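# Shelve the long cardboard box at the aisle's end

## Task

Pick up the long cardboard box lying on the desk and set it down on a shelf belonging to the final shelving section at the far end of the aisle (either side of the aisle is fine). It has to rest directly on the shelf board, not on top of a carton, and no part of it may project past the shelf's front edge. The robot must not topple or finish leaning, or the task counts as failed.

## Robot and tools

ROBOT. TidyBot++: a mobile base (0.54 m long, 0.50 m wide, 0.38 m high) on four driven casters, carrying one seven-joint arm with a two-finger gripper. The shoulder sits 0.12 m ahead of the base centre, 0.68 m up. Segments: upper arm 0.42 m, forearm 0.31 m, hand 0.31 m. The arm begins folded, hand pointing down, sticking out up to 0.08 m in front of the base. Cameras: base_camera and wrist_camera (the latter looks along the hand).

FRAMES. Base frame: origin on the floor below the base centre, x ahead, y to the left, z up, metres. hand_pose is reported there as the midpoint of the closed finger pads; the hand's own z axis runs along the fingers, and the fingers open along its y axis. Odometry frame = base frame as it was when the scene started; base_odometry lives there and only counts wheel rotation, so slip looks like travel. Heading is in rad, positive to the left, between -3.142 and 3.142. base_tilt is in degrees, positive when leaning forward or right.

move. One action per call; the arguments below (except cameras and blocking) form it. All motions named start together.
- base: an object with any of translate_m (forward +), strafe_m (left +), rotate_rad (counter-clockwise from above +). These are offsets from where the base currently is, measured along its axes at the moment the command starts. Ranges: translate_m and strafe_m -2 to 2 m, rotate_rad -6.3 to 6.3 rad. A base move times out after 14 s.
- joints: an object of absolute targets by name, in rad: joint_1_rad (vertical turn of the whole arm, + is clockwise from above, i.e. opposite to rotate_rad; any angle), joint_2_rad (shoulder, -2.249 to 2.249; 0 is upper arm vertical, + leans forward), joint_3_rad (any angle; upper-arm roll), joint_4_rad (elbow, -2.579 to 2.579; 0 straight, negative bends forward when joint_3_rad is 3.14), joint_5_rad (any angle; forearm roll), joint_6_rad (wrist, -2.099 to 2.099; negative bends hand forward in the reference posture), joint_7_rad (any angle; hand roll, at 1.57 with the hand down the fingers open left/right), gripper_pos (0 fully open to 1 fully closed; pad gap about 85 x (1 - gripper_pos) mm). Done tolerances: ±0.039, ±0.097, ±0.061, ±0.061, ±0.114, ±0.114, ±0.096, ±0.006. Unlimited joints go the short way round; send steps under half a turn to go further.
- target: a single list of seven numbers [x, y, z, qw, qx, qy, qz], an absolute hand pose in the base frame (metres, then unit quaternion). With target, joints may contain only gripper_pos. The controller chooses the joint angles itself and may swing the elbow; forward-pointing poses low and close to the base often miss and can drive the arm into the base. Unreachable poses wander for up to 10 s and end with time_out. To fine-tune, add (wanted position - hand_pose) to your previous target's x, y, z. To hold still, resend hand_target, not hand_pose.
- speeds: caps for this action only: translate_m / strafe_m 0.05 to 0.5 m/s (give one value under only one key when combining them), rotate_rad 0.1 to 1.57 rad/s, gripper_pos 0.234 to 0.993 per s.
- min_time_s: 0.1 to 8 s, minimum duration of each arm motion.
- cameras: list of base_camera, wrist_camera or all; [] for none.
- blocking: true (default) returns when everything rests; false returns in about 0.5 s while motion continues. A later move overrides only what it names.
A move with no action just reports state and images.

wait: seconds (0 to 10), optional cameras; commands nothing, returns early once motions rest.
stop: brakes everything still moving; braked parts read stopped and keep pressing on what they touch.
zoom_image: camera plus region [x0, y0, x1, y1] in pixels of that camera's latest image, at most 504 by 504.
finished_scene: scene = current scene number; the goal must hold without the robot afterwards. Make no further calls in that reply.

RESULTS. base_status, joint_status, hand_status report done, moving, off_target (resting short of the target, maybe still pushing), not_followed (a check withheld the targets, e.g. self-collision, with a cause:), or stops contact_stop / time_out / torque_fault. Once a result shows an unrequested stop, a refused call or a torque fault, the rest of that reply's move/wait/finished_scene calls are skipped. base done means wheels turned enough, even if the base was blocked. on_its_own lists things the robot did uncommanded. motor_effort gives percent of maximum torque per motor, peak in brackets. A gripper reading of off_target means it closed on something; done at 1 means empty. hand_target is where the unloaded hand would be. Motor temperatures: one per arm joint; MOTOR HOT appears at 60 °C, and at 75 °C an over-temperature stop lets the arm sag; resend targets once it clears. ARM HIT flags a hard collision with the base or arm.

LOADS AND ERRORS. The controller does not compensate for carried weight, so the arm sags; correct via the hand_target or joint offset method, and never command a loaded joint to its current reading. Joints may stop up to their tolerance short from friction. When a held object lands, hand_pose stops descending although effort changes only slightly.

AVOID. Keep the hand below about 0.94 m when pointing down; reach less high farther out. Never drive or turn while the arm is caught on something high: the robot can tip. Don't swing a stretched arm sideways or reach far over close furniture from folded. Don't drop the box, release it while moving, slam it, squeeze it hard, or hit furniture; the arm does not avoid obstacles and keeps pushing. Torque sensors over 104.5 N m (joints 1-4) or 51.3 N m (joints 5-7) freeze the arm for 10 s. Brief external pushes may nudge loose objects.

Each tool is called after "Call:" as name(argument=value, ...), one argument or row to a line, values as JSON.

## Session

Call:
move(
  joints={"joint_2_rad": -0.8, "joint_6_rad": 0.1},
  min_time_s=2,
  cameras=["all"],
)

Scene clock: 2.67 s.
Motor temperatures (°C): [36 31 29 28 32 37 41]
move: done
base_odometry: x=+0.000 y=+0.000 heading=+0.000
base_tilt: forward=-0.8 right=-0.3
base_status: not commanded
joint_positions: joint_1_rad=-0.042 joint_2_rad=-0.787 joint_3_rad=+3.100 joint_4_rad=-2.543 joint_5_rad=-0.036 joint_6_rad=+0.011 joint_7_rad=+1.549 gripper_pos=+0.000
joint_status: all done
motor_effort: joint_1_rad=+0(1) joint_2_rad=+4(6) joint_3_rad=+0(1) joint_4_rad=+19(19) joint_5_rad=+0(1) joint_6_rad=+9(10) joint_7_rad=+0(1)
hand_pose: x=+0.4351 y=+0.0293 z=+0.8668 quat_wxyz=(-0.030, +0.766, +0.015, +0.642)
hand_target: x=+0.4357 y=+0.0292 z=+0.8969 quat_wxyz=(-0.031, +0.733, +0.014, +0.680)
hand_status: not commanded
pictures: base_camera, wrist_camera
Images, in order (width x height): base_camera 644x364, wrist_camera 644x476.

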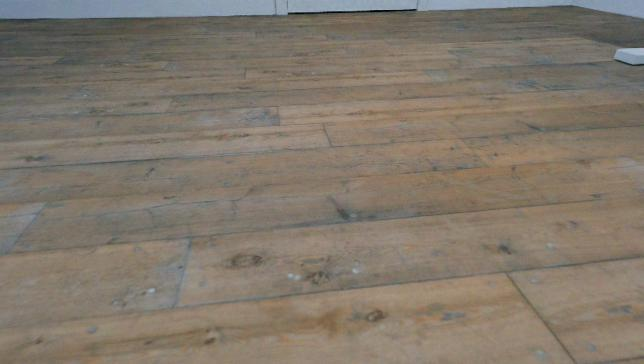

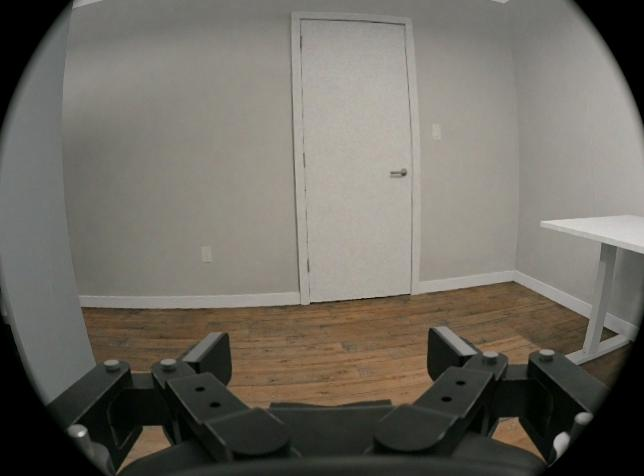

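Call:
move(
  base={"rotate_rad": 1.6},
  cameras=["all"],
)

Scene clock: 6.40 s.
move: done
base_odometry: x=+0.000 y=+0.000 heading=+1.600
base_tilt: forward=-0.8 right=-0.3
base_status: done
joint_positions: joint_1_rad=-0.042 joint_2_rad=-0.787 joint_3_rad=+3.100 joint_4_rad=-2.543 joint_5_rad=-0.036 joint_6_rad=+0.013 joint_7_rad=+1.549 gripper_pos=+0.000
joint_status: not commanded
motor_effort: joint_1_rad=+0(1) joint_2_rad=+4(5) joint_3_rad=+1(2) joint_4_rad=+19(19) joint_5_rad=+0(1) joint_6_rad=+9(10) joint_7_rad=+0(1)
hand_pose: x=+0.4352 y=+0.0293 z=+0.8674 quat_wxyz=(-0.030, +0.765, +0.015, +0.643)
hand_target: x=+0.4357 y=+0.0292 z=+0.8969 quat_wxyz=(-0.031, +0.733, +0.014, +0.680)
hand_status: not commanded
pictures: base_camera, wrist_camera
Images, in order (width x height): base_camera 644x364, wrist_camera 644x476.

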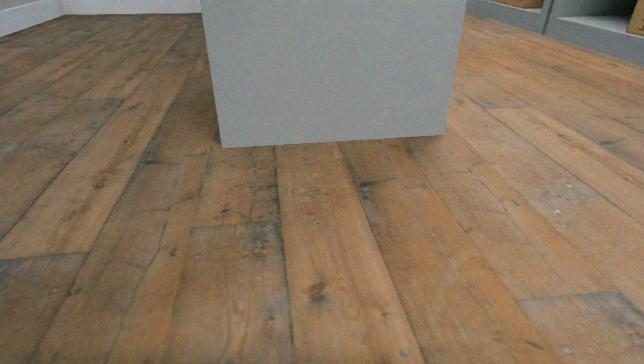

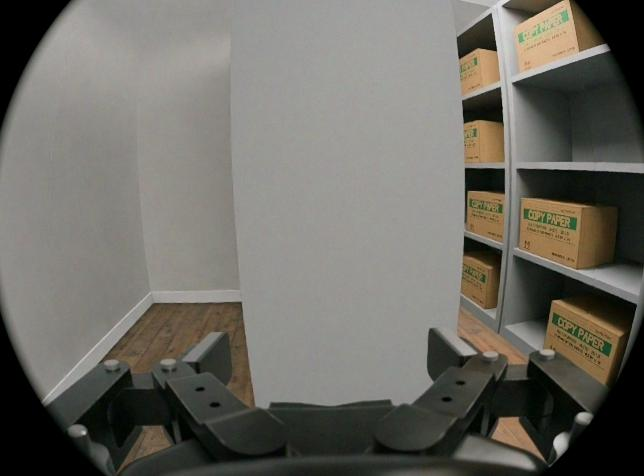

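Call:
move(
  base={"rotate_rad": -3.14},
  cameras=["all"],
)

Scene clock: 12.60 s.
move: done
base_odometry: x=+0.000 y=+0.000 heading=-1.540
base_tilt: forward=-0.8 right=-0.3
base_status: done
joint_positions: joint_1_rad=-0.042 joint_2_rad=-0.787 joint_3_rad=+3.100 joint_4_rad=-2.543 joint_5_rad=-0.036 joint_6_rad=+0.014 joint_7_rad=+1.549 gripper_pos=+0.000
joint_status: not commanded
motor_effort: joint_1_rad=+0(1) joint_2_rad=+4(5) joint_3_rad=+1(2) joint_4_rad=+19(19) joint_5_rad=+0(1) joint_6_rad=+9(10) joint_7_rad=+0(1)
hand_pose: x=+0.4352 y=+0.0293 z=+0.8675 quat_wxyz=(-0.030, +0.765, +0.015, +0.643)
hand_target: x=+0.4357 y=+0.0292 z=+0.8969 quat_wxyz=(-0.031, +0.733, +0.014, +0.680)
hand_status: not commanded
pictures: base_camera, wrist_camera
Images, in order (width x height): base_camera 644x364, wrist_camera 644x476.

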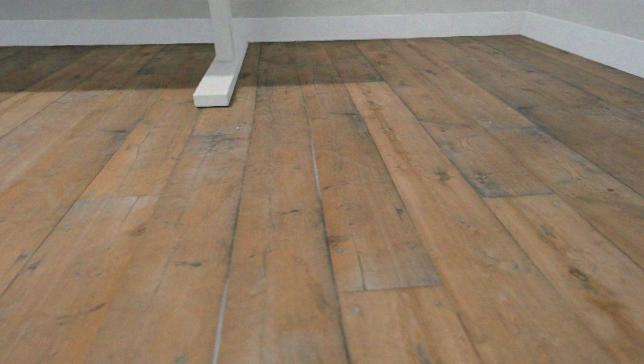

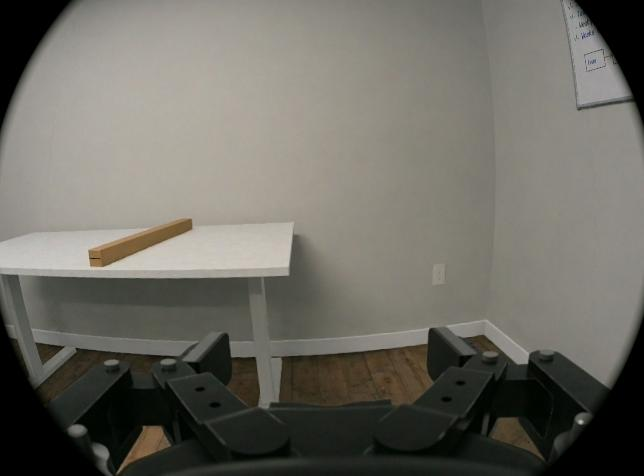

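Call:
zoom_image(
  camera="wrist_camera",
  region=[60, 190, 320, 300],
)

Scaled by 1.938.

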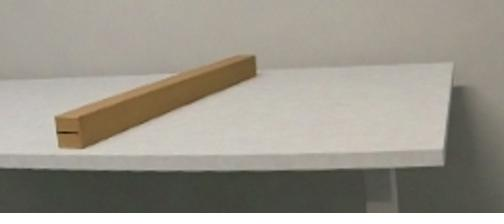

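Call:
move(
  base={"rotate_rad": 0.14},
  joints={"joint_1_rad": 0.0, "joint_3_rad": 3.14, "joint_5_rad": 0.0, "joint_7_rad": 1.57},
)

Call:
move(
  base={"translate_m": 0.55, "strafe_m": 0.46},
  speeds={"translate_m": 0.4},
  cameras=["all"],
)

Scene clock: 51.30 s.
move: done
base_odometry: x=+0.000 y=+0.000 heading=-1.400
base_tilt: forward=-0.8 right=-0.3
base_status: done
joint_positions: joint_1_rad=-0.014 joint_2_rad=-0.787 joint_3_rad=+3.128 joint_4_rad=-2.543 joint_5_rad=-0.034 joint_6_rad=+0.014 joint_7_rad=+1.549 gripper_pos=+0.000
joint_status: all done
motor_effort: joint_1_rad=-1(1) joint_2_rad=+4(5) joint_3_rad=+1(1) joint_4_rad=+19(19) joint_5_rad=+0(1) joint_6_rad=+9(10) joint_7_rad=+0(1)
hand_pose: x=+0.4365 y=+0.0105 z=+0.8680 quat_wxyz=(-0.022, +0.765, -0.009, +0.644)
hand_target: x=+0.4372 y=+0.0019 z=+0.8975 quat_wxyz=(+0.000, +0.733, +0.001, +0.680)
hand_status: not commanded
pictures: none

Scene clock: 54.10 s.
move: done
base_odometry: x=+0.547 y=-0.464 heading=-1.401
base_tilt: forward=-0.8 right=-0.3
base_status: done
joint_positions: joint_1_rad=-0.014 joint_2_rad=-0.790 joint_3_rad=+3.128 joint_4_rad=-2.543 joint_5_rad=-0.034 joint_6_rad=+0.015 joint_7_rad=+1.549 gripper_pos=+0.000
joint_status: not commanded
motor_effort: joint_1_rad=+0(1) joint_2_rad=+4(6) joint_3_rad=+0(2) joint_4_rad=+19(19) joint_5_rad=+0(0) joint_6_rad=+9(10) joint_7_rad=+0(1)
hand_pose: x=+0.4360 y=+0.0105 z=+0.8695 quat_wxyz=(-0.022, +0.763, -0.009, +0.646)
hand_target: x=+0.4372 y=+0.0019 z=+0.8975 quat_wxyz=(+0.000, +0.733, +0.001, +0.680)
hand_status: not commanded
pictures: base_camera, wrist_camera
Images, in order (width x height): base_camera 644x364, wrist_camera 644x476.

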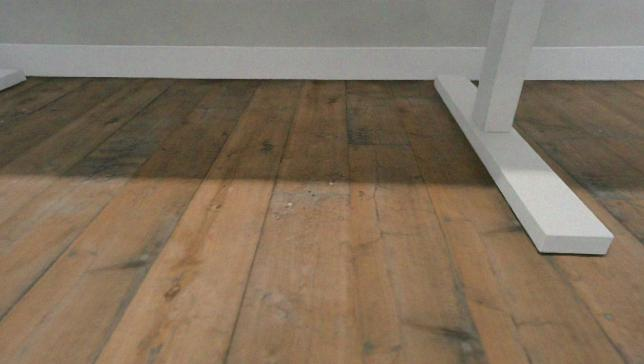

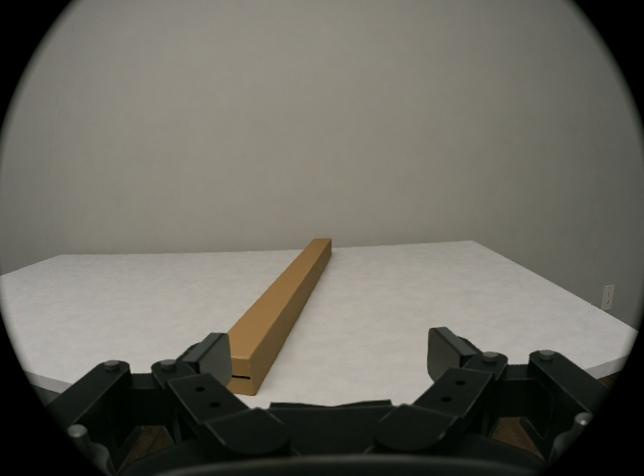

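Call:
move(
  base={"translate_m": 0.2, "strafe_m": 0.03},
  speeds={"translate_m": 0.2},
  joints={"joint_5_rad": 0.04, "joint_1_rad": 0.01},
  cameras=["all"],
)

Scene clock: 65.07 s.
move: done
base_odometry: x=+0.610 y=-0.656 heading=-1.401
base_tilt: forward=-0.8 right=-0.3
base_status: done
joint_positions: joint_1_rad=-0.008 joint_2_rad=-0.792 joint_3_rad=+3.128 joint_4_rad=-2.543 joint_5_rad=-0.004 joint_6_rad=+0.016 joint_7_rad=+1.549 gripper_pos=+0.000
joint_status: all done
motor_effort: joint_1_rad=-1(1) joint_2_rad=+4(6) joint_3_rad=+0(1) joint_4_rad=+19(19) joint_5_rad=+0(1) joint_6_rad=+9(10) joint_7_rad=+0(0)
hand_pose: x=+0.4358 y=+0.0087 z=+0.8702 quat_wxyz=(-0.010, +0.763, +0.000, +0.647)
hand_target: x=+0.4372 y=+0.0000 z=+0.8975 quat_wxyz=(+0.015, +0.733, +0.013, +0.680)
hand_status: not commanded
pictures: base_camera, wrist_camera
Images, in order (width x height): base_camera 644x364, wrist_camera 644x476.

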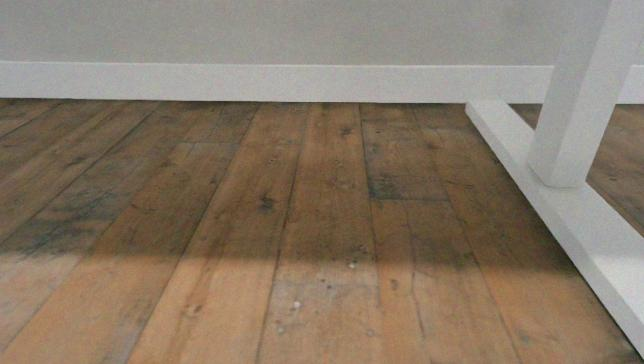

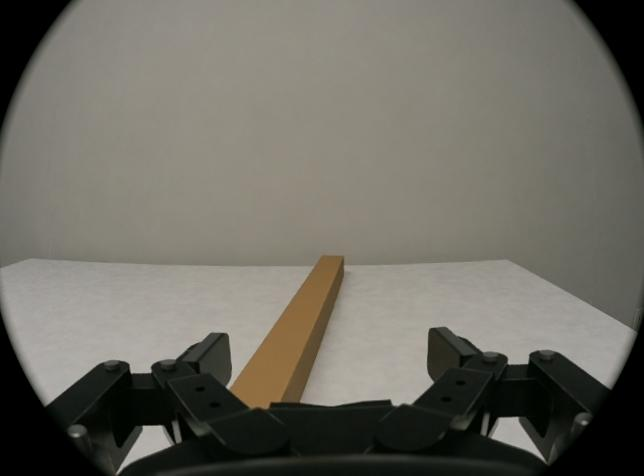

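Call:
move(
  base={"translate_m": 0.06},
  speeds={"translate_m": 0.1},
  joints={"joint_1_rad": -0.13, "joint_2_rad": 0.53, "joint_3_rad": 3.15, "joint_4_rad": -0.62, "joint_5_rad": 0.04, "joint_6_rad": -1.99, "joint_7_rad": 1.32},
  min_time_s=4,
  cameras=["all"],
)

Scene clock: 76.43 s.
move: done
base_odometry: x=+0.621 y=-0.715 heading=-1.400
base_tilt: forward=-0.7 right=-0.3
base_status: done
joint_positions: joint_1_rad=-0.106 joint_2_rad=+0.493 joint_3_rad=+3.129 joint_4_rad=-0.645 joint_5_rad=-0.004 joint_6_rad=-1.925 joint_7_rad=+1.372 gripper_pos=+0.000
joint_status: all done
motor_effort: joint_1_rad=+0(1) joint_2_rad=-29(31) joint_3_rad=-1(2) joint_4_rad=+13(20) joint_5_rad=+0(1) joint_6_rad=+1(10) joint_7_rad=+0(1)
hand_pose: x=+0.6242 y=+0.0605 z=+0.8743 quat_wxyz=(-0.011, +0.998, -0.040, +0.038)
hand_target: x=+0.6165 y=+0.0521 z=+0.8622 quat_wxyz=(+0.020, +0.997, -0.072, +0.005)
hand_status: not commanded
pictures: base_camera, wrist_camera
Images, in order (width x height): base_camera 644x364, wrist_camera 644x476.

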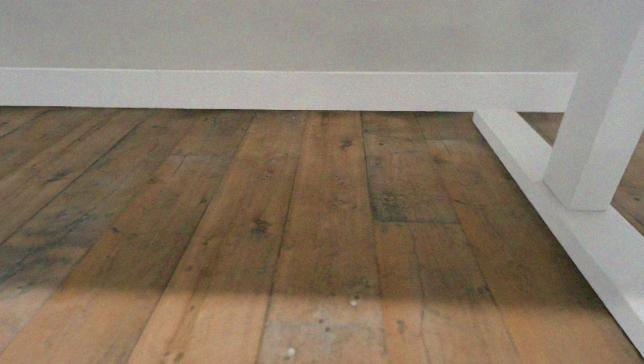

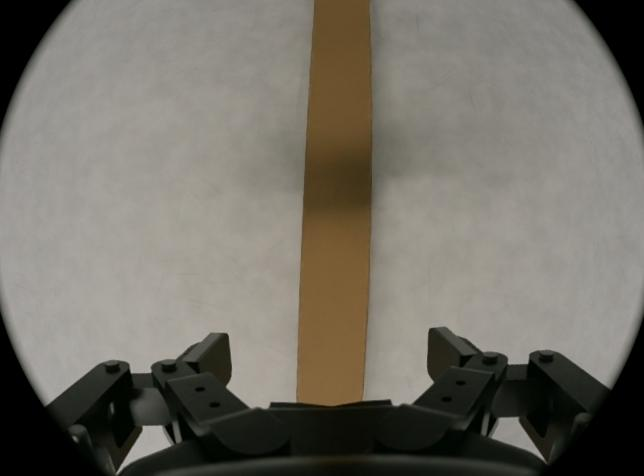

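Call:
move(
  target=[0.672, 0.055, 0.80, 0, 0.9985, -0.055, 0],
  min_time_s=2,
  cameras=["wrist_camera"],
)

Scene clock: 88.73 s.
move: done
base_odometry: x=+0.621 y=-0.715 heading=-1.400
base_tilt: forward=-0.7 right=-0.3
base_status: not commanded
joint_positions: joint_1_rad=-0.106 joint_2_rad=+0.611 joint_3_rad=+3.178 joint_4_rad=-0.632 joint_5_rad=-0.004 joint_6_rad=-1.926 joint_7_rad=+1.372 gripper_pos=+0.000
joint_status: not commanded
motor_effort: joint_1_rad=-1(1) joint_2_rad=-33(35) joint_3_rad=+0(2) joint_4_rad=+13(14) joint_5_rad=+0(0) joint_6_rad=+0(2) joint_7_rad=+0(1)
hand_pose: x=+0.6477 y=+0.0455 z=+0.8165 quat_wxyz=(+0.010, +0.998, -0.061, -0.012)
hand_target: x=+0.6720 y=+0.0550 z=+0.8000 quat_wxyz=(+0.000, +0.998, -0.055, +0.000)
hand_status: done (0.031 m and 2.0 deg from the pose sent, 0.089 m and 4.9 deg at the start)
Images, in order (width x height): wrist_camera 644x476.

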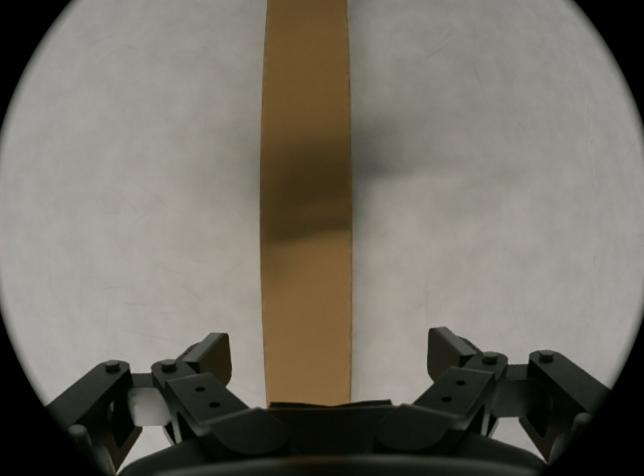

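Call:
move(
  target=[0.693, 0.0655, 0.77, -0.009, 0.9984, -0.052, 0.012],
  min_time_s=2,
  cameras=["wrist_camera"],
)

Scene clock: 95.13 s.
move: done
base_odometry: x=+0.621 y=-0.715 heading=-1.400
base_tilt: forward=-0.7 right=-0.3
base_status: not commanded
joint_positions: joint_1_rad=-0.106 joint_2_rad=+0.628 joint_3_rad=+3.178 joint_4_rad=-0.637 joint_5_rad=-0.004 joint_6_rad=-1.841 joint_7_rad=+1.372 gripper_pos=+0.000
joint_status: not commanded
motor_effort: joint_1_rad=+0(1) joint_2_rad=-34(35) joint_3_rad=+0(2) joint_4_rad=+14(14) joint_5_rad=+0(1) joint_6_rad=+1(2) joint_7_rad=+0(1)
hand_pose: x=+0.6753 y=+0.0477 z=+0.8058 quat_wxyz=(+0.006, +0.998, -0.061, +0.019)
hand_target: x=+0.6930 y=+0.0655 z=+0.7700 quat_wxyz=(-0.009, +0.999, -0.052, +0.012)
hand_status: done (0.044 m and 2.2 deg from the pose sent, 0.068 m and 3.7 deg at the start)
Images, in order (width x height): wrist_camera 644x476.

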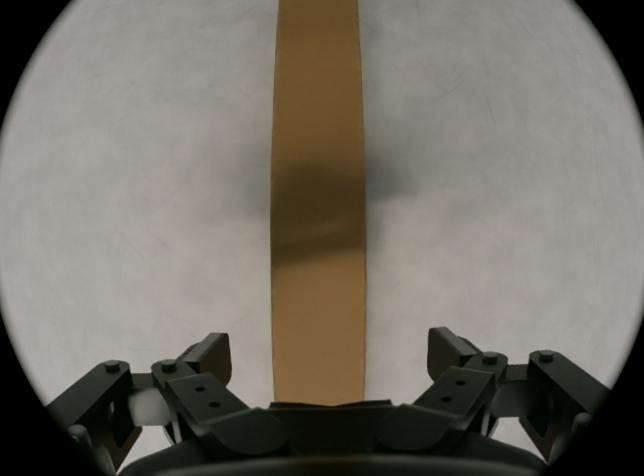

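Call:
move(
  joints={"joint_1_rad": -0.135, "joint_2_rad": 0.632, "joint_4_rad": -0.765, "joint_6_rad": -1.73},
  min_time_s=2,
  cameras=["wrist_camera"],
)

Scene clock: 103.63 s.
move: done
base_odometry: x=+0.621 y=-0.715 heading=-1.400
base_tilt: forward=-0.7 right=-0.3
base_status: not commanded
joint_positions: joint_1_rad=-0.111 joint_2_rad=+0.628 joint_3_rad=+3.178 joint_4_rad=-0.734 joint_5_rad=-0.004 joint_6_rad=-1.797 joint_7_rad=+1.372 gripper_pos=+0.000
joint_status: all done
motor_effort: joint_1_rad=-1(1) joint_2_rad=-34(36) joint_3_rad=+0(1) joint_4_rad=+14(15) joint_5_rad=+0(1) joint_6_rad=+1(2) joint_7_rad=+0(1)
hand_pose: x=+0.6666 y=+0.0491 z=+0.7763 quat_wxyz=(+0.010, +0.998, -0.059, -0.007)
hand_target: x=+0.6778 y=+0.0716 z=+0.7642 quat_wxyz=(-0.009, +0.999, -0.046, +0.006)
hand_status: not commanded
Images, in order (width x height): wrist_camera 644x476.

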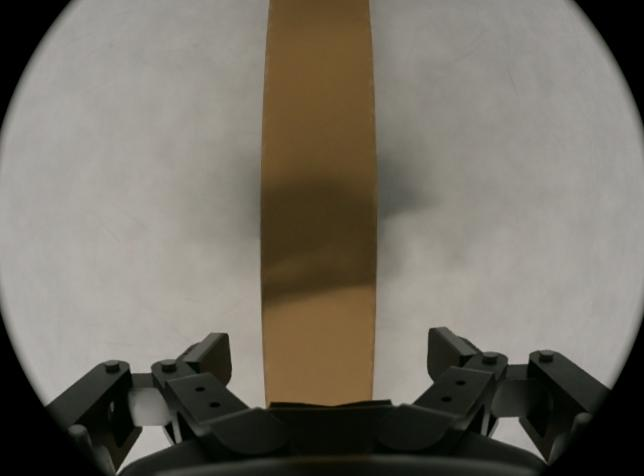

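Call:
move(
  joints={"joint_1_rad": -0.145, "joint_4_rad": -0.80, "joint_6_rad": -1.685},
  min_time_s=1.5,
  cameras=["wrist_camera"],
)

Scene clock: 107.27 s.
move: done
base_odometry: x=+0.621 y=-0.715 heading=-1.400
base_tilt: forward=-0.7 right=-0.3
base_status: not commanded
joint_positions: joint_1_rad=-0.121 joint_2_rad=+0.628 joint_3_rad=+3.178 joint_4_rad=-0.768 joint_5_rad=-0.004 joint_6_rad=-1.752 joint_7_rad=+1.372 gripper_pos=+0.000
joint_status: all done
motor_effort: joint_1_rad=+0(1) joint_2_rad=-35(36) joint_3_rad=+0(2) joint_4_rad=+14(15) joint_5_rad=+0(1) joint_6_rad=+0(1) joint_7_rad=+0(0)
hand_pose: x=+0.6714 y=+0.0548 z=+0.7657 quat_wxyz=(+0.009, +0.999, -0.054, -0.002)
hand_target: x=+0.6819 y=+0.0775 z=+0.7534 quat_wxyz=(-0.010, +0.999, -0.042, +0.011)
hand_status: not commanded
Images, in order (width x height): wrist_camera 644x476.

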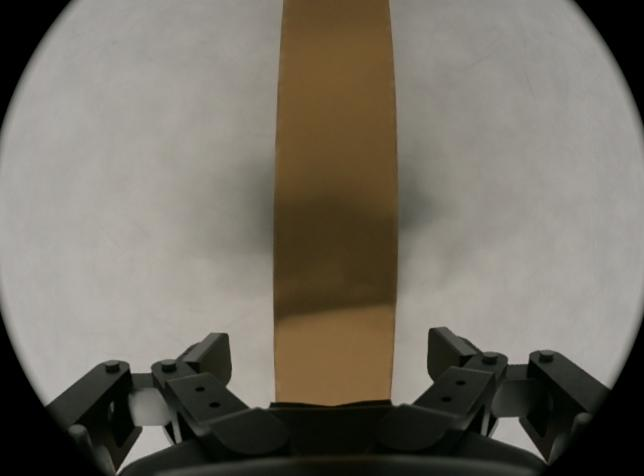

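Call:
move(
  joints={"gripper_pos": 0.47},
  speeds={"gripper_pos": 0.234},
  cameras=["wrist_camera"],
)

Call:
move(
  joints={"gripper_pos": 0.497},
  speeds={"gripper_pos": 0.234},
)

Call:
move(
  joints={"gripper_pos": 0.503},
  speeds={"gripper_pos": 0.234},
  cameras=["wrist_camera"],
)

Scene clock: 114.47 s.
move: done
base_odometry: x=+0.621 y=-0.715 heading=-1.400
base_tilt: forward=-0.7 right=-0.3
base_status: not commanded
joint_positions: joint_1_rad=-0.121 joint_2_rad=+0.627 joint_3_rad=+3.178 joint_4_rad=-0.768 joint_5_rad=-0.004 joint_6_rad=-1.751 joint_7_rad=+1.372 gripper_pos=+0.469
joint_status: all done
motor_effort: joint_1_rad=+0(1) joint_2_rad=-31(35) joint_3_rad=-1(1) joint_4_rad=+13(14) joint_5_rad=+0(1) joint_6_rad=+0(1) joint_7_rad=+0(1)
hand_pose: x=+0.6715 y=+0.0548 z=+0.7661 quat_wxyz=(+0.009, +0.999, -0.054, -0.001)
hand_target: x=+0.6819 y=+0.0775 z=+0.7534 quat_wxyz=(-0.010, +0.999, -0.042, +0.011)
hand_status: not commanded
Images, in order (width x height): wrist_camera 644x476.

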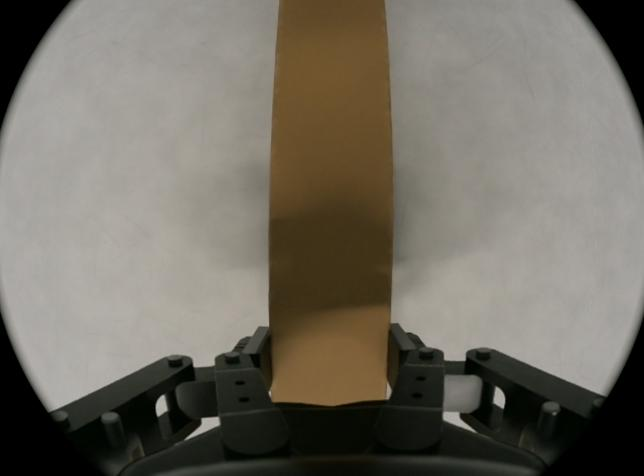

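Scene clock: 115.67 s.
move: done
base_odometry: x=+0.621 y=-0.715 heading=-1.400
base_tilt: forward=-0.7 right=-0.3
base_status: not commanded
joint_positions: joint_1_rad=-0.121 joint_2_rad=+0.626 joint_3_rad=+3.178 joint_4_rad=-0.768 joint_5_rad=-0.004 joint_6_rad=-1.751 joint_7_rad=+1.372 gripper_pos=+0.496
joint_status: all done
motor_effort: joint_1_rad=-1(1) joint_2_rad=-31(32) joint_3_rad=-1(1) joint_4_rad=+12(13) joint_5_rad=+0(0) joint_6_rad=+0(1) joint_7_rad=+0(0)
hand_pose: x=+0.6715 y=+0.0548 z=+0.7664 quat_wxyz=(+0.009, +0.999, -0.054, +0.000)
hand_target: x=+0.6819 y=+0.0775 z=+0.7534 quat_wxyz=(-0.010, +0.999, -0.042, +0.011)
hand_status: not commanded
pictures: none

Scene clock: 116.37 s.
move: done
base_odometry: x=+0.621 y=-0.715 heading=-1.400
base_tilt: forward=-0.7 right=-0.3
base_status: not commanded
joint_positions: joint_1_rad=-0.121 joint_2_rad=+0.626 joint_3_rad=+3.178 joint_4_rad=-0.768 joint_5_rad=-0.004 joint_6_rad=-1.751 joint_7_rad=+1.372 gripper_pos=+0.499
joint_status: all done
motor_effort: joint_1_rad=-1(1) joint_2_rad=-30(31) joint_3_rad=-1(1) joint_4_rad=+12(12) joint_5_rad=+0(0) joint_6_rad=+0(1) joint_7_rad=+0(0)
hand_pose: x=+0.6715 y=+0.0548 z=+0.7665 quat_wxyz=(+0.009, +0.999, -0.054, +0.000)
hand_target: x=+0.6819 y=+0.0775 z=+0.7534 quat_wxyz=(-0.010, +0.999, -0.042, +0.011)
hand_status: not commanded
Images, in order (width x height): wrist_camera 644x476.

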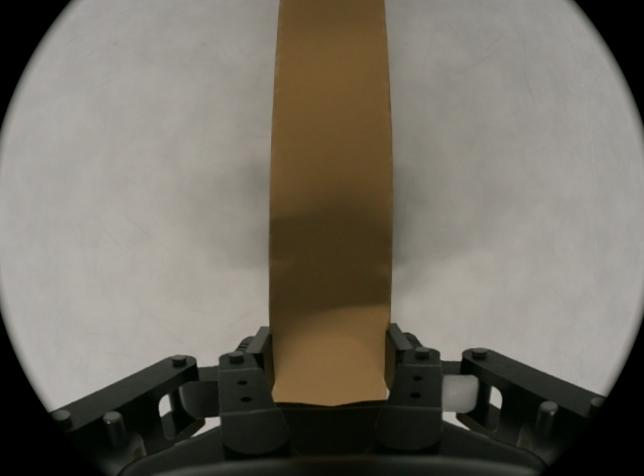

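Call:
move(
  joints={"joint_2_rad": 0.64, "joint_4_rad": -0.58, "joint_6_rad": -1.92},
  min_time_s=3,
  cameras=["wrist_camera"],
)

Scene clock: 124.73 s.
move: done
base_odometry: x=+0.621 y=-0.715 heading=-1.400
base_tilt: forward=-0.7 right=-0.3
base_status: not commanded
joint_positions: joint_1_rad=-0.121 joint_2_rad=+0.626 joint_3_rad=+3.178 joint_4_rad=-0.606 joint_5_rad=-0.004 joint_6_rad=-1.856 joint_7_rad=+1.372 gripper_pos=+0.499
joint_status: all done
motor_effort: joint_1_rad=+0(1) joint_2_rad=-35(36) joint_3_rad=-1(2) joint_4_rad=+14(15) joint_5_rad=+0(1) joint_6_rad=+1(2) joint_7_rad=+0(1)
hand_pose: x=+0.6763 y=+0.0564 z=+0.8162 quat_wxyz=(+0.005, +0.998, -0.053, +0.028)
hand_target: x=+0.6612 y=+0.0765 z=+0.8158 quat_wxyz=(-0.007, +0.999, -0.037, +0.000)
hand_status: not commanded
Images, in order (width x height): wrist_camera 644x476.

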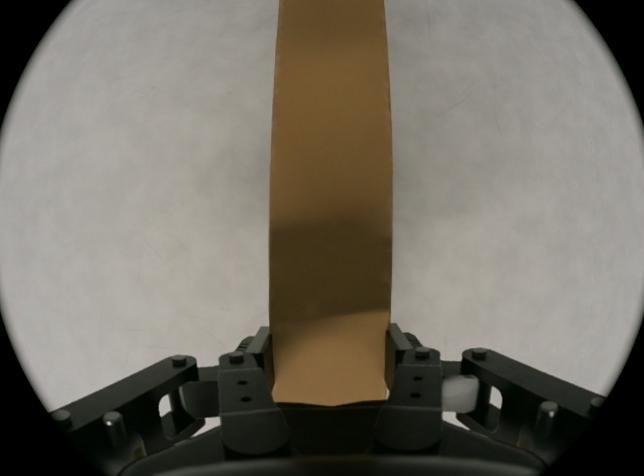

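Call:
move(
  base={"translate_m": -0.5},
  speeds={"translate_m": 0.3},
)

Call:
move(
  base={"translate_m": -0.35, "strafe_m": 0.38},
  speeds={"translate_m": 0.3},
  joints={"joint_2_rad": 0.36, "joint_4_rad": -1.05, "joint_6_rad": -1.73},
  min_time_s=3,
  cameras=["all"],
)

Scene clock: 131.17 s.
move: done
base_odometry: x=+0.536 y=-0.222 heading=-1.400
base_tilt: forward=-0.8 right=-0.3
base_status: done
joint_positions: joint_1_rad=-0.124 joint_2_rad=+0.627 joint_3_rad=+3.178 joint_4_rad=-0.604 joint_5_rad=-0.004 joint_6_rad=-1.865 joint_7_rad=+1.372 gripper_pos=+0.499
joint_status: not commanded
motor_effort: joint_1_rad=+0(3) joint_2_rad=-34(39) joint_3_rad=+0(2) joint_4_rad=+14(15) joint_5_rad=+0(1) joint_6_rad=+1(3) joint_7_rad=+0(1)
hand_pose: x=+0.6738 y=+0.0580 z=+0.8165 quat_wxyz=(+0.005, +0.998, -0.051, +0.024)
hand_target: x=+0.6612 y=+0.0765 z=+0.8158 quat_wxyz=(-0.007, +0.999, -0.037, +0.000)
hand_status: not commanded
pictures: none

Scene clock: 134.50 s.
move: done
base_odometry: x=+0.851 y=+0.188 heading=-1.400
base_tilt: forward=-0.8 right=-0.3
base_status: done
joint_positions: joint_1_rad=-0.135 joint_2_rad=+0.378 joint_3_rad=+3.178 joint_4_rad=-1.022 joint_5_rad=-0.004 joint_6_rad=-1.796 joint_7_rad=+1.372 gripper_pos=+0.499
joint_status: all done
motor_effort: joint_1_rad=+0(3) joint_2_rad=-27(37) joint_3_rad=+0(2) joint_4_rad=+14(15) joint_5_rad=+0(1) joint_6_rad=+0(1) joint_7_rad=+0(1)
hand_pose: x=+0.5650 y=+0.0493 z=+0.8152 quat_wxyz=(+0.009, +0.998, -0.049, -0.026)
hand_target: x=+0.5744 y=+0.0633 z=+0.8147 quat_wxyz=(-0.014, +0.999, -0.045, -0.001)
hand_status: not commanded
pictures: base_camera, wrist_camera
Images, in order (width x height): base_camera 644x364, wrist_camera 644x476.

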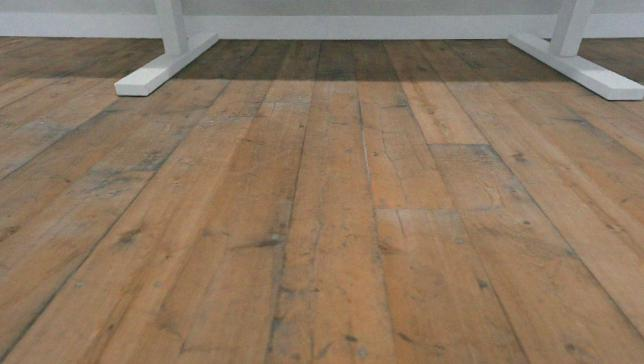

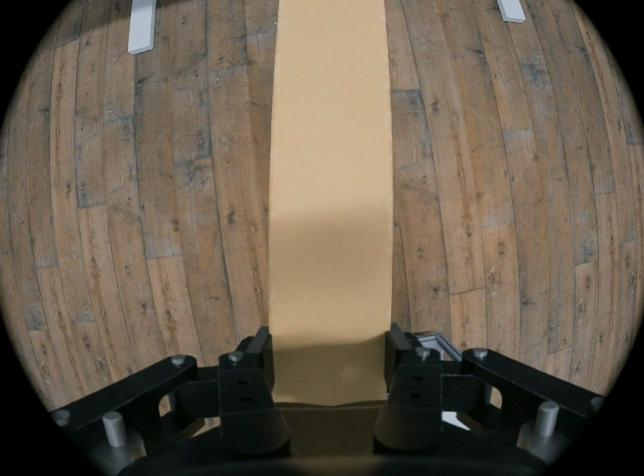

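Call:
move(
  base={"rotate_rad": 3.14},
  speeds={"rotate_rad": 0.8},
  cameras=["all"],
)

Call:
move(
  joints={"joint_6_rad": -0.75},
  min_time_s=3,
  cameras=["all"],
)

Scene clock: 151.70 s.
move: done
base_odometry: x=+0.851 y=+0.188 heading=+1.741
base_tilt: forward=-0.8 right=-0.3
base_status: done
joint_positions: joint_1_rad=-0.142 joint_2_rad=+0.378 joint_3_rad=+3.182 joint_4_rad=-1.022 joint_5_rad=-0.004 joint_6_rad=-1.792 joint_7_rad=+1.372 gripper_pos=+0.499
joint_status: not commanded
motor_effort: joint_1_rad=+0(4) joint_2_rad=-27(29) joint_3_rad=-1(2) joint_4_rad=+14(14) joint_5_rad=+0(1) joint_6_rad=+0(1) joint_7_rad=+0(1)
hand_pose: x=+0.5659 y=+0.0514 z=+0.8152 quat_wxyz=(+0.009, +0.999, -0.047, -0.024)
hand_target: x=+0.5744 y=+0.0633 z=+0.8147 quat_wxyz=(-0.014, +0.999, -0.045, -0.001)
hand_status: not commanded
pictures: base_camera, wrist_camera
Images, in order (width x height): base_camera 644x364, wrist_camera 644x476.

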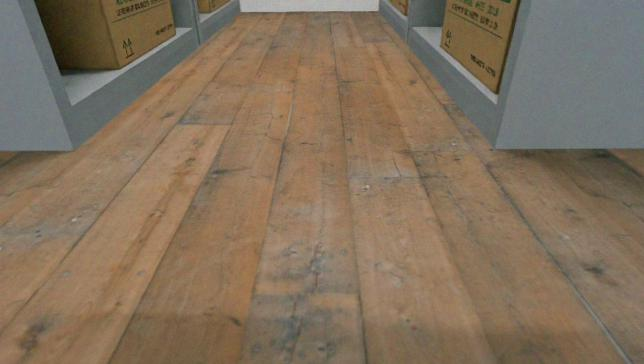

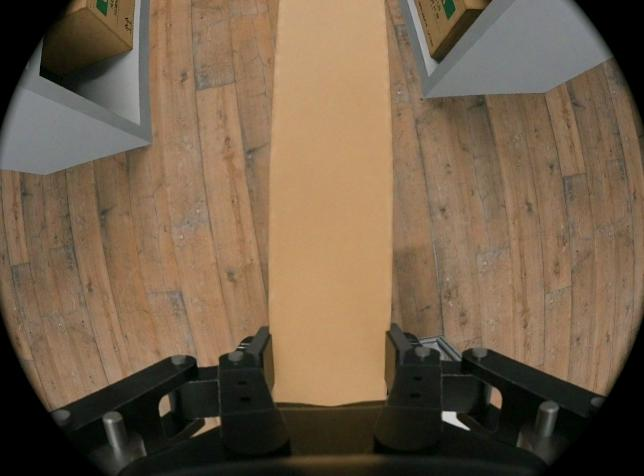

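Scene clock: 155.30 s.
move: done
base_odometry: x=+0.851 y=+0.188 heading=+1.741
base_tilt: forward=-0.8 right=-0.3
base_status: not commanded
joint_positions: joint_1_rad=-0.142 joint_2_rad=+0.378 joint_3_rad=+3.182 joint_4_rad=-1.022 joint_5_rad=-0.004 joint_6_rad=-0.839 joint_7_rad=+1.372 gripper_pos=+0.499
joint_status: all done
motor_effort: joint_1_rad=+0(1) joint_2_rad=-32(32) joint_3_rad=+0(1) joint_4_rad=+18(19) joint_5_rad=+0(1) joint_6_rad=+8(9) joint_7_rad=+0(1)
hand_pose: x=+0.8244 y=+0.0800 z=+0.9335 quat_wxyz=(-0.061, +0.899, -0.040, +0.432)
hand_target: x=+0.8316 y=+0.0870 z=+0.9530 quat_wxyz=(-0.084, +0.881, -0.046, +0.464)
hand_status: not commanded
pictures: base_camera, wrist_camera
Images, in order (width x height): base_camera 644x364, wrist_camera 644x476.

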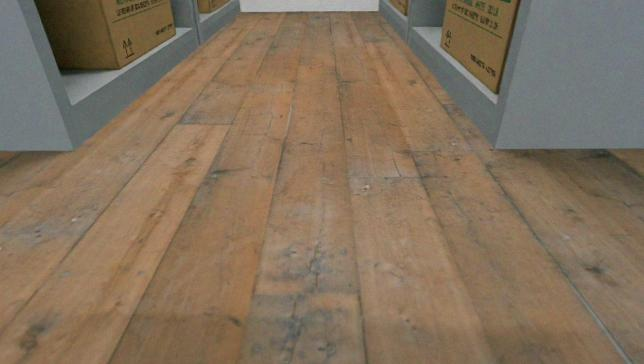

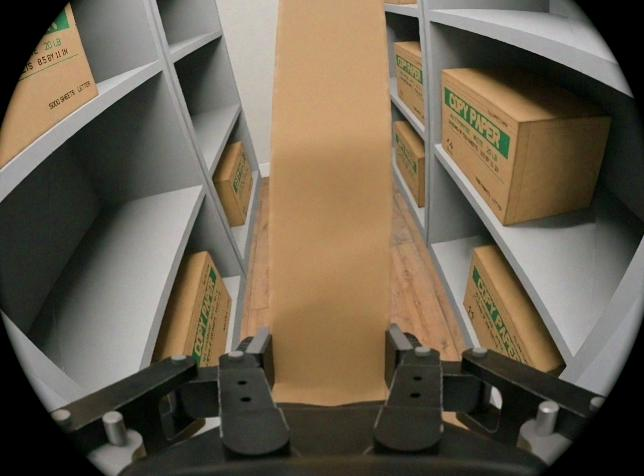

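Call:
zoom_image(
  camera="wrist_camera",
  region=[60, 0, 290, 300],
)

Scaled by 1.680.

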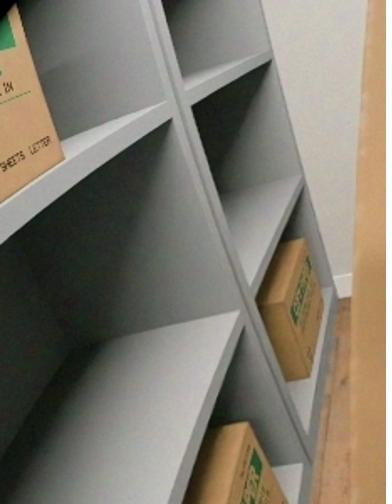

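Call:
move(
  joints={"joint_1_rad": -0.35, "joint_2_rad": 0.36, "joint_3_rad": 3.12, "joint_4_rad": -1.05, "joint_5_rad": 0.03, "joint_6_rad": -1.75, "joint_7_rad": 1.17},
  min_time_s=3,
)

Call:
move(
  joints={"joint_1_rad": -0.87, "joint_2_rad": 0.20, "joint_3_rad": 3.12, "joint_4_rad": -1.32, "joint_5_rad": 0.03, "joint_6_rad": -1.70, "joint_7_rad": 0.68},
  min_time_s=3,
)

Call:
move(
  joints={"joint_1_rad": -1.59, "joint_2_rad": -0.186, "joint_3_rad": 3.12, "joint_4_rad": -1.71, "joint_5_rad": 0.03, "joint_6_rad": -1.66, "joint_7_rad": -0.05},
  min_time_s=4,
  cameras=["all"],
)

Scene clock: 176.00 s.
move: done
base_odometry: x=+0.851 y=+0.188 heading=+1.740
base_tilt: forward=-0.8 right=-0.3
base_status: not commanded
joint_positions: joint_1_rad=-0.329 joint_2_rad=+0.378 joint_3_rad=+3.139 joint_4_rad=-1.022 joint_5_rad=-0.004 joint_6_rad=-1.686 joint_7_rad=+1.222 gripper_pos=+0.499
joint_status: all done
motor_effort: joint_1_rad=-1(1) joint_2_rad=-28(32) joint_3_rad=-1(2) joint_4_rad=+15(19) joint_5_rad=+0(1) joint_6_rad=+1(9) joint_7_rad=+0(1)
hand_pose: x=+0.5742 y=+0.1590 z=+0.8154 quat_wxyz=(-0.011, +1.000, -0.009, +0.025)
hand_target: x=+0.5441 y=+0.1555 z=+0.8149 quat_wxyz=(+0.014, +1.000, -0.018, -0.004)
hand_status: not commanded
pictures: none

Scene clock: 179.30 s.
move: done
base_odometry: x=+0.851 y=+0.188 heading=+1.740
base_tilt: forward=-0.8 right=-0.3
base_status: not commanded
joint_positions: joint_1_rad=-0.851 joint_2_rad=+0.220 joint_3_rad=+3.135 joint_4_rad=-1.291 joint_5_rad=-0.004 joint_6_rad=-1.686 joint_7_rad=+0.733 gripper_pos=+0.499
joint_status: all done
motor_effort: joint_1_rad=+0(2) joint_2_rad=-23(29) joint_3_rad=+0(2) joint_4_rad=+14(15) joint_5_rad=+0(1) joint_6_rad=-1(2) joint_7_rad=+0(1)
hand_pose: x=+0.3714 y=+0.2950 z=+0.8006 quat_wxyz=(+0.019, +1.000, +0.010, -0.020)
hand_target: x=+0.3599 y=+0.2848 z=+0.8000 quat_wxyz=(+0.038, +0.999, -0.001, -0.015)
hand_status: not commanded
pictures: none

Scene clock: 183.60 s.
move: done
base_odometry: x=+0.851 y=+0.188 heading=+1.740
base_tilt: forward=-0.8 right=-0.3
base_status: not commanded
joint_positions: joint_1_rad=-1.568 joint_2_rad=-0.171 joint_3_rad=+3.135 joint_4_rad=-1.681 joint_5_rad=-0.004 joint_6_rad=-1.686 joint_7_rad=+0.003 gripper_pos=+0.499
joint_status: all done
motor_effort: joint_1_rad=+0(2) joint_2_rad=-10(23) joint_3_rad=+0(2) joint_4_rad=+14(15) joint_5_rad=+0(1) joint_6_rad=+0(2) joint_7_rad=+0(1)
hand_pose: x=+0.1154 y=+0.2251 z=+0.8046 quat_wxyz=(+0.028, +1.000, +0.004, -0.001)
hand_target: x=+0.1175 y=+0.2229 z=+0.7991 quat_wxyz=(+0.020, +1.000, -0.006, +0.018)
hand_status: not commanded
pictures: base_camera, wrist_camera
Images, in order (width x height): base_camera 644x364, wrist_camera 644x476.

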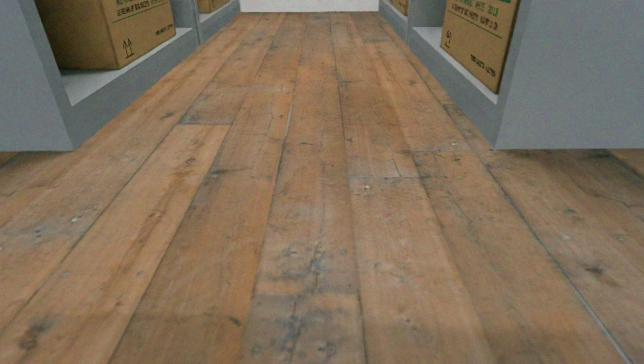

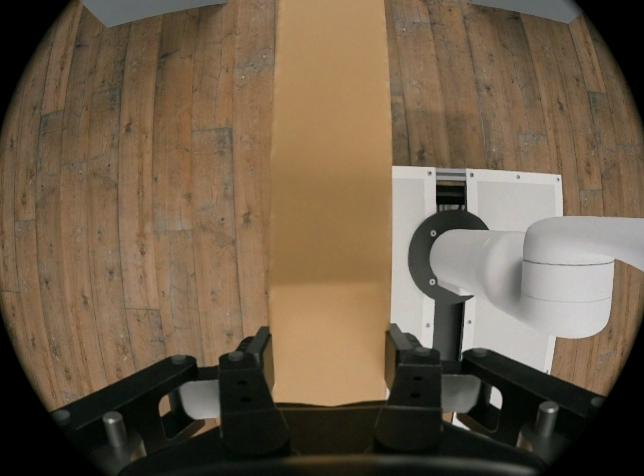

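Call:
move(
  base={"strafe_m": 0.076},
  cameras=["base_camera"],
)

Scene clock: 197.50 s.
move: done
base_odometry: x=+0.776 y=+0.175 heading=+1.741
base_tilt: forward=-0.8 right=-0.3
base_status: done
joint_positions: joint_1_rad=-1.568 joint_2_rad=-0.178 joint_3_rad=+3.135 joint_4_rad=-1.682 joint_5_rad=-0.004 joint_6_rad=-1.686 joint_7_rad=+0.002 gripper_pos=+0.499
joint_status: not commanded
motor_effort: joint_1_rad=+0(1) joint_2_rad=-9(12) joint_3_rad=-1(1) joint_4_rad=+14(15) joint_5_rad=+0(1) joint_6_rad=+0(1) joint_7_rad=+0(0)
hand_pose: x=+0.1154 y=+0.2240 z=+0.8060 quat_wxyz=(+0.024, +1.000, +0.003, -0.001)
hand_target: x=+0.1175 y=+0.2229 z=+0.7991 quat_wxyz=(+0.020, +1.000, -0.006, +0.018)
hand_status: not commanded
Images, in order (width x height): base_camera 644x364.

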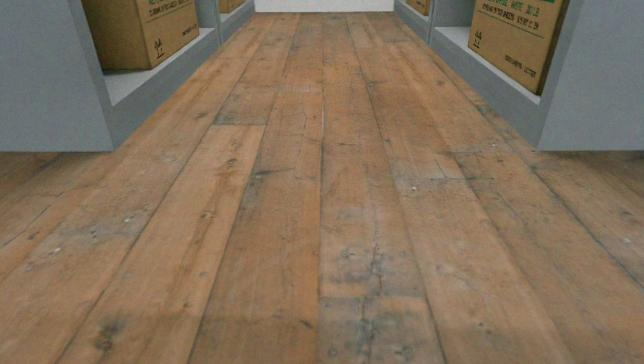

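Call:
move(
  base={"translate_m": 0.9, "strafe_m": -0.022},
  speeds={"translate_m": 0.3},
  cameras=["all"],
)

Scene clock: 205.67 s.
move: done
base_odometry: x=+0.644 y=+1.065 heading=+1.741
base_tilt: forward=-0.8 right=-0.3
base_status: done
joint_positions: joint_1_rad=-1.570 joint_2_rad=-0.178 joint_3_rad=+3.133 joint_4_rad=-1.682 joint_5_rad=-0.004 joint_6_rad=-1.686 joint_7_rad=+0.002 gripper_pos=+0.499
joint_status: not commanded
motor_effort: joint_1_rad=-1(1) joint_2_rad=-9(10) joint_3_rad=+0(2) joint_4_rad=+14(15) joint_5_rad=+0(1) joint_6_rad=+0(1) joint_7_rad=+0(1)
hand_pose: x=+0.1147 y=+0.2240 z=+0.8060 quat_wxyz=(+0.024, +1.000, +0.005, -0.001)
hand_target: x=+0.1175 y=+0.2229 z=+0.7991 quat_wxyz=(+0.020, +1.000, -0.006, +0.018)
hand_status: not commanded
pictures: base_camera, wrist_camera
Images, in order (width x height): base_camera 644x364, wrist_camera 644x476.

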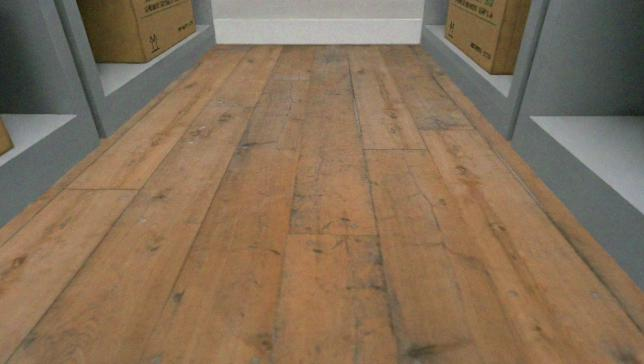

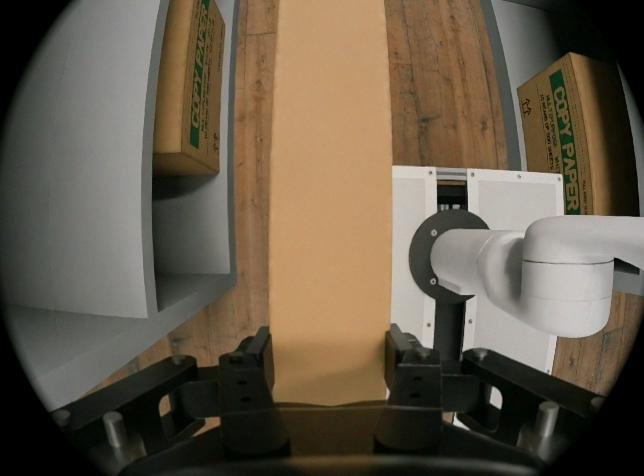

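Call:
move(
  base={"translate_m": 0.9},
  speeds={"translate_m": 0.3},
  cameras=["all"],
)

Scene clock: 218.27 s.
move: done
base_odometry: x=+0.491 y=+1.953 heading=+1.741
base_tilt: forward=-0.8 right=-0.3
base_status: done
joint_positions: joint_1_rad=-1.571 joint_2_rad=-0.178 joint_3_rad=+3.132 joint_4_rad=-1.682 joint_5_rad=-0.004 joint_6_rad=-1.686 joint_7_rad=+0.002 gripper_pos=+0.499
joint_status: not commanded
motor_effort: joint_1_rad=+0(1) joint_2_rad=-9(10) joint_3_rad=+0(2) joint_4_rad=+14(14) joint_5_rad=+0(1) joint_6_rad=+0(1) joint_7_rad=+0(1)
hand_pose: x=+0.1141 y=+0.2239 z=+0.8060 quat_wxyz=(+0.024, +1.000, +0.006, -0.001)
hand_target: x=+0.1175 y=+0.2229 z=+0.7991 quat_wxyz=(+0.020, +1.000, -0.006, +0.018)
hand_status: not commanded
pictures: base_camera, wrist_camera
Images, in order (width x height): base_camera 644x364, wrist_camera 644x476.

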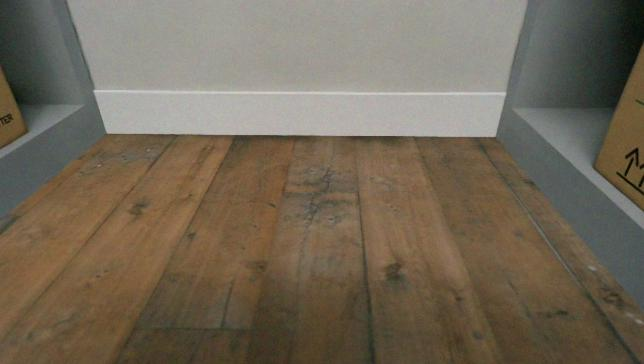

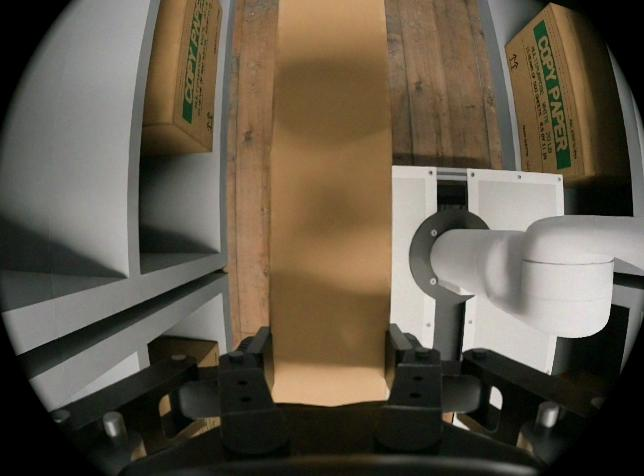

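Call:
move(
  base={"translate_m": 0.40},
  speeds={"translate_m": 0.25},
  cameras=["all"],
)

Scene clock: 227.23 s.
move: done
base_odometry: x=+0.424 y=+2.347 heading=+1.741
base_tilt: forward=-0.8 right=-0.3
base_status: done
joint_positions: joint_1_rad=-1.572 joint_2_rad=-0.178 joint_3_rad=+3.131 joint_4_rad=-1.682 joint_5_rad=-0.004 joint_6_rad=-1.686 joint_7_rad=+0.001 gripper_pos=+0.499
joint_status: not commanded
motor_effort: joint_1_rad=+0(1) joint_2_rad=-8(10) joint_3_rad=+0(2) joint_4_rad=+14(14) joint_5_rad=+0(1) joint_6_rad=+0(1) joint_7_rad=+0(1)
hand_pose: x=+0.1137 y=+0.2239 z=+0.8060 quat_wxyz=(+0.024, +1.000, +0.007, -0.001)
hand_target: x=+0.1175 y=+0.2229 z=+0.7991 quat_wxyz=(+0.020, +1.000, -0.006, +0.018)
hand_status: not commanded
pictures: base_camera, wrist_camera
Images, in order (width x height): base_camera 644x364, wrist_camera 644x476.

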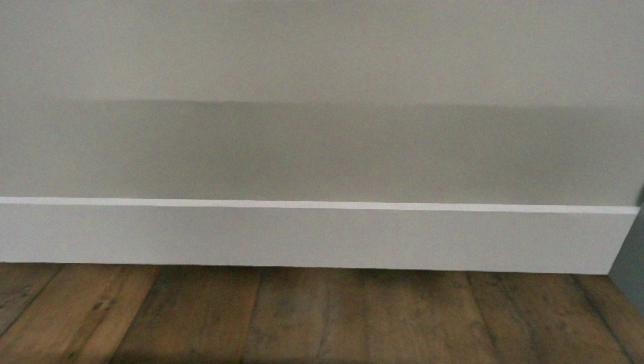

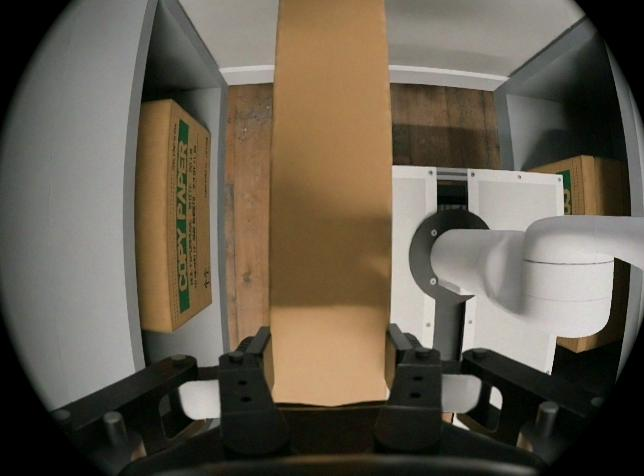

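Call:
zoom_image(
  camera="wrist_camera",
  region=[0, 0, 322, 400],
)

Scaled by 1.260.

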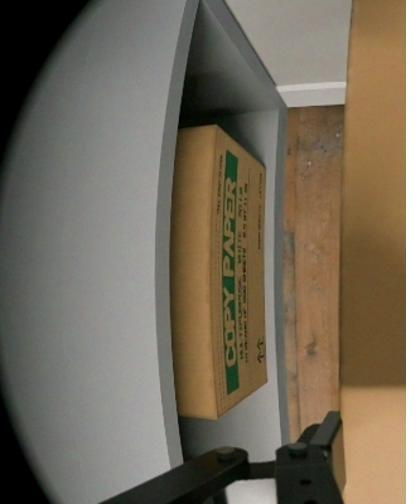

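Call:
move(
  joints={"joint_2_rad": -0.11, "joint_4_rad": -2.22, "joint_6_rad": -0.75},
  min_time_s=3.5,
  cameras=["wrist_camera"],
)

Scene clock: 293.93 s.
move: done
base_odometry: x=+0.424 y=+2.347 heading=+1.741
base_tilt: forward=-0.8 right=-0.3
base_status: not commanded
joint_positions: joint_1_rad=-1.572 joint_2_rad=-0.132 joint_3_rad=+3.131 joint_4_rad=-2.193 joint_5_rad=-0.004 joint_6_rad=-0.824 joint_7_rad=+0.001 gripper_pos=+0.499
joint_status: all done
motor_effort: joint_1_rad=+0(1) joint_2_rad=-10(11) joint_3_rad=+0(1) joint_4_rad=+14(16) joint_5_rad=+0(1) joint_6_rad=+3(3) joint_7_rad=+0(1)
hand_pose: x=+0.1134 y=+0.3009 z=+0.6500 quat_wxyz=(-0.128, +0.992, +0.005, -0.001)
hand_target: x=+0.1115 y=+0.3098 z=+0.6396 quat_wxyz=(-0.141, +0.990, +0.005, +0.006)
hand_status: not commanded
Images, in order (width x height): wrist_camera 644x476.

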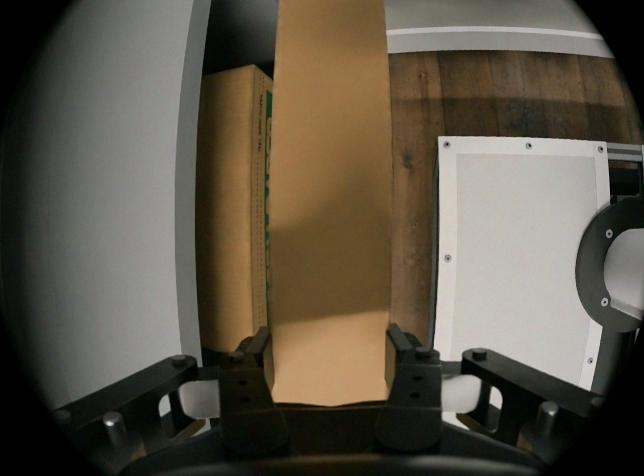

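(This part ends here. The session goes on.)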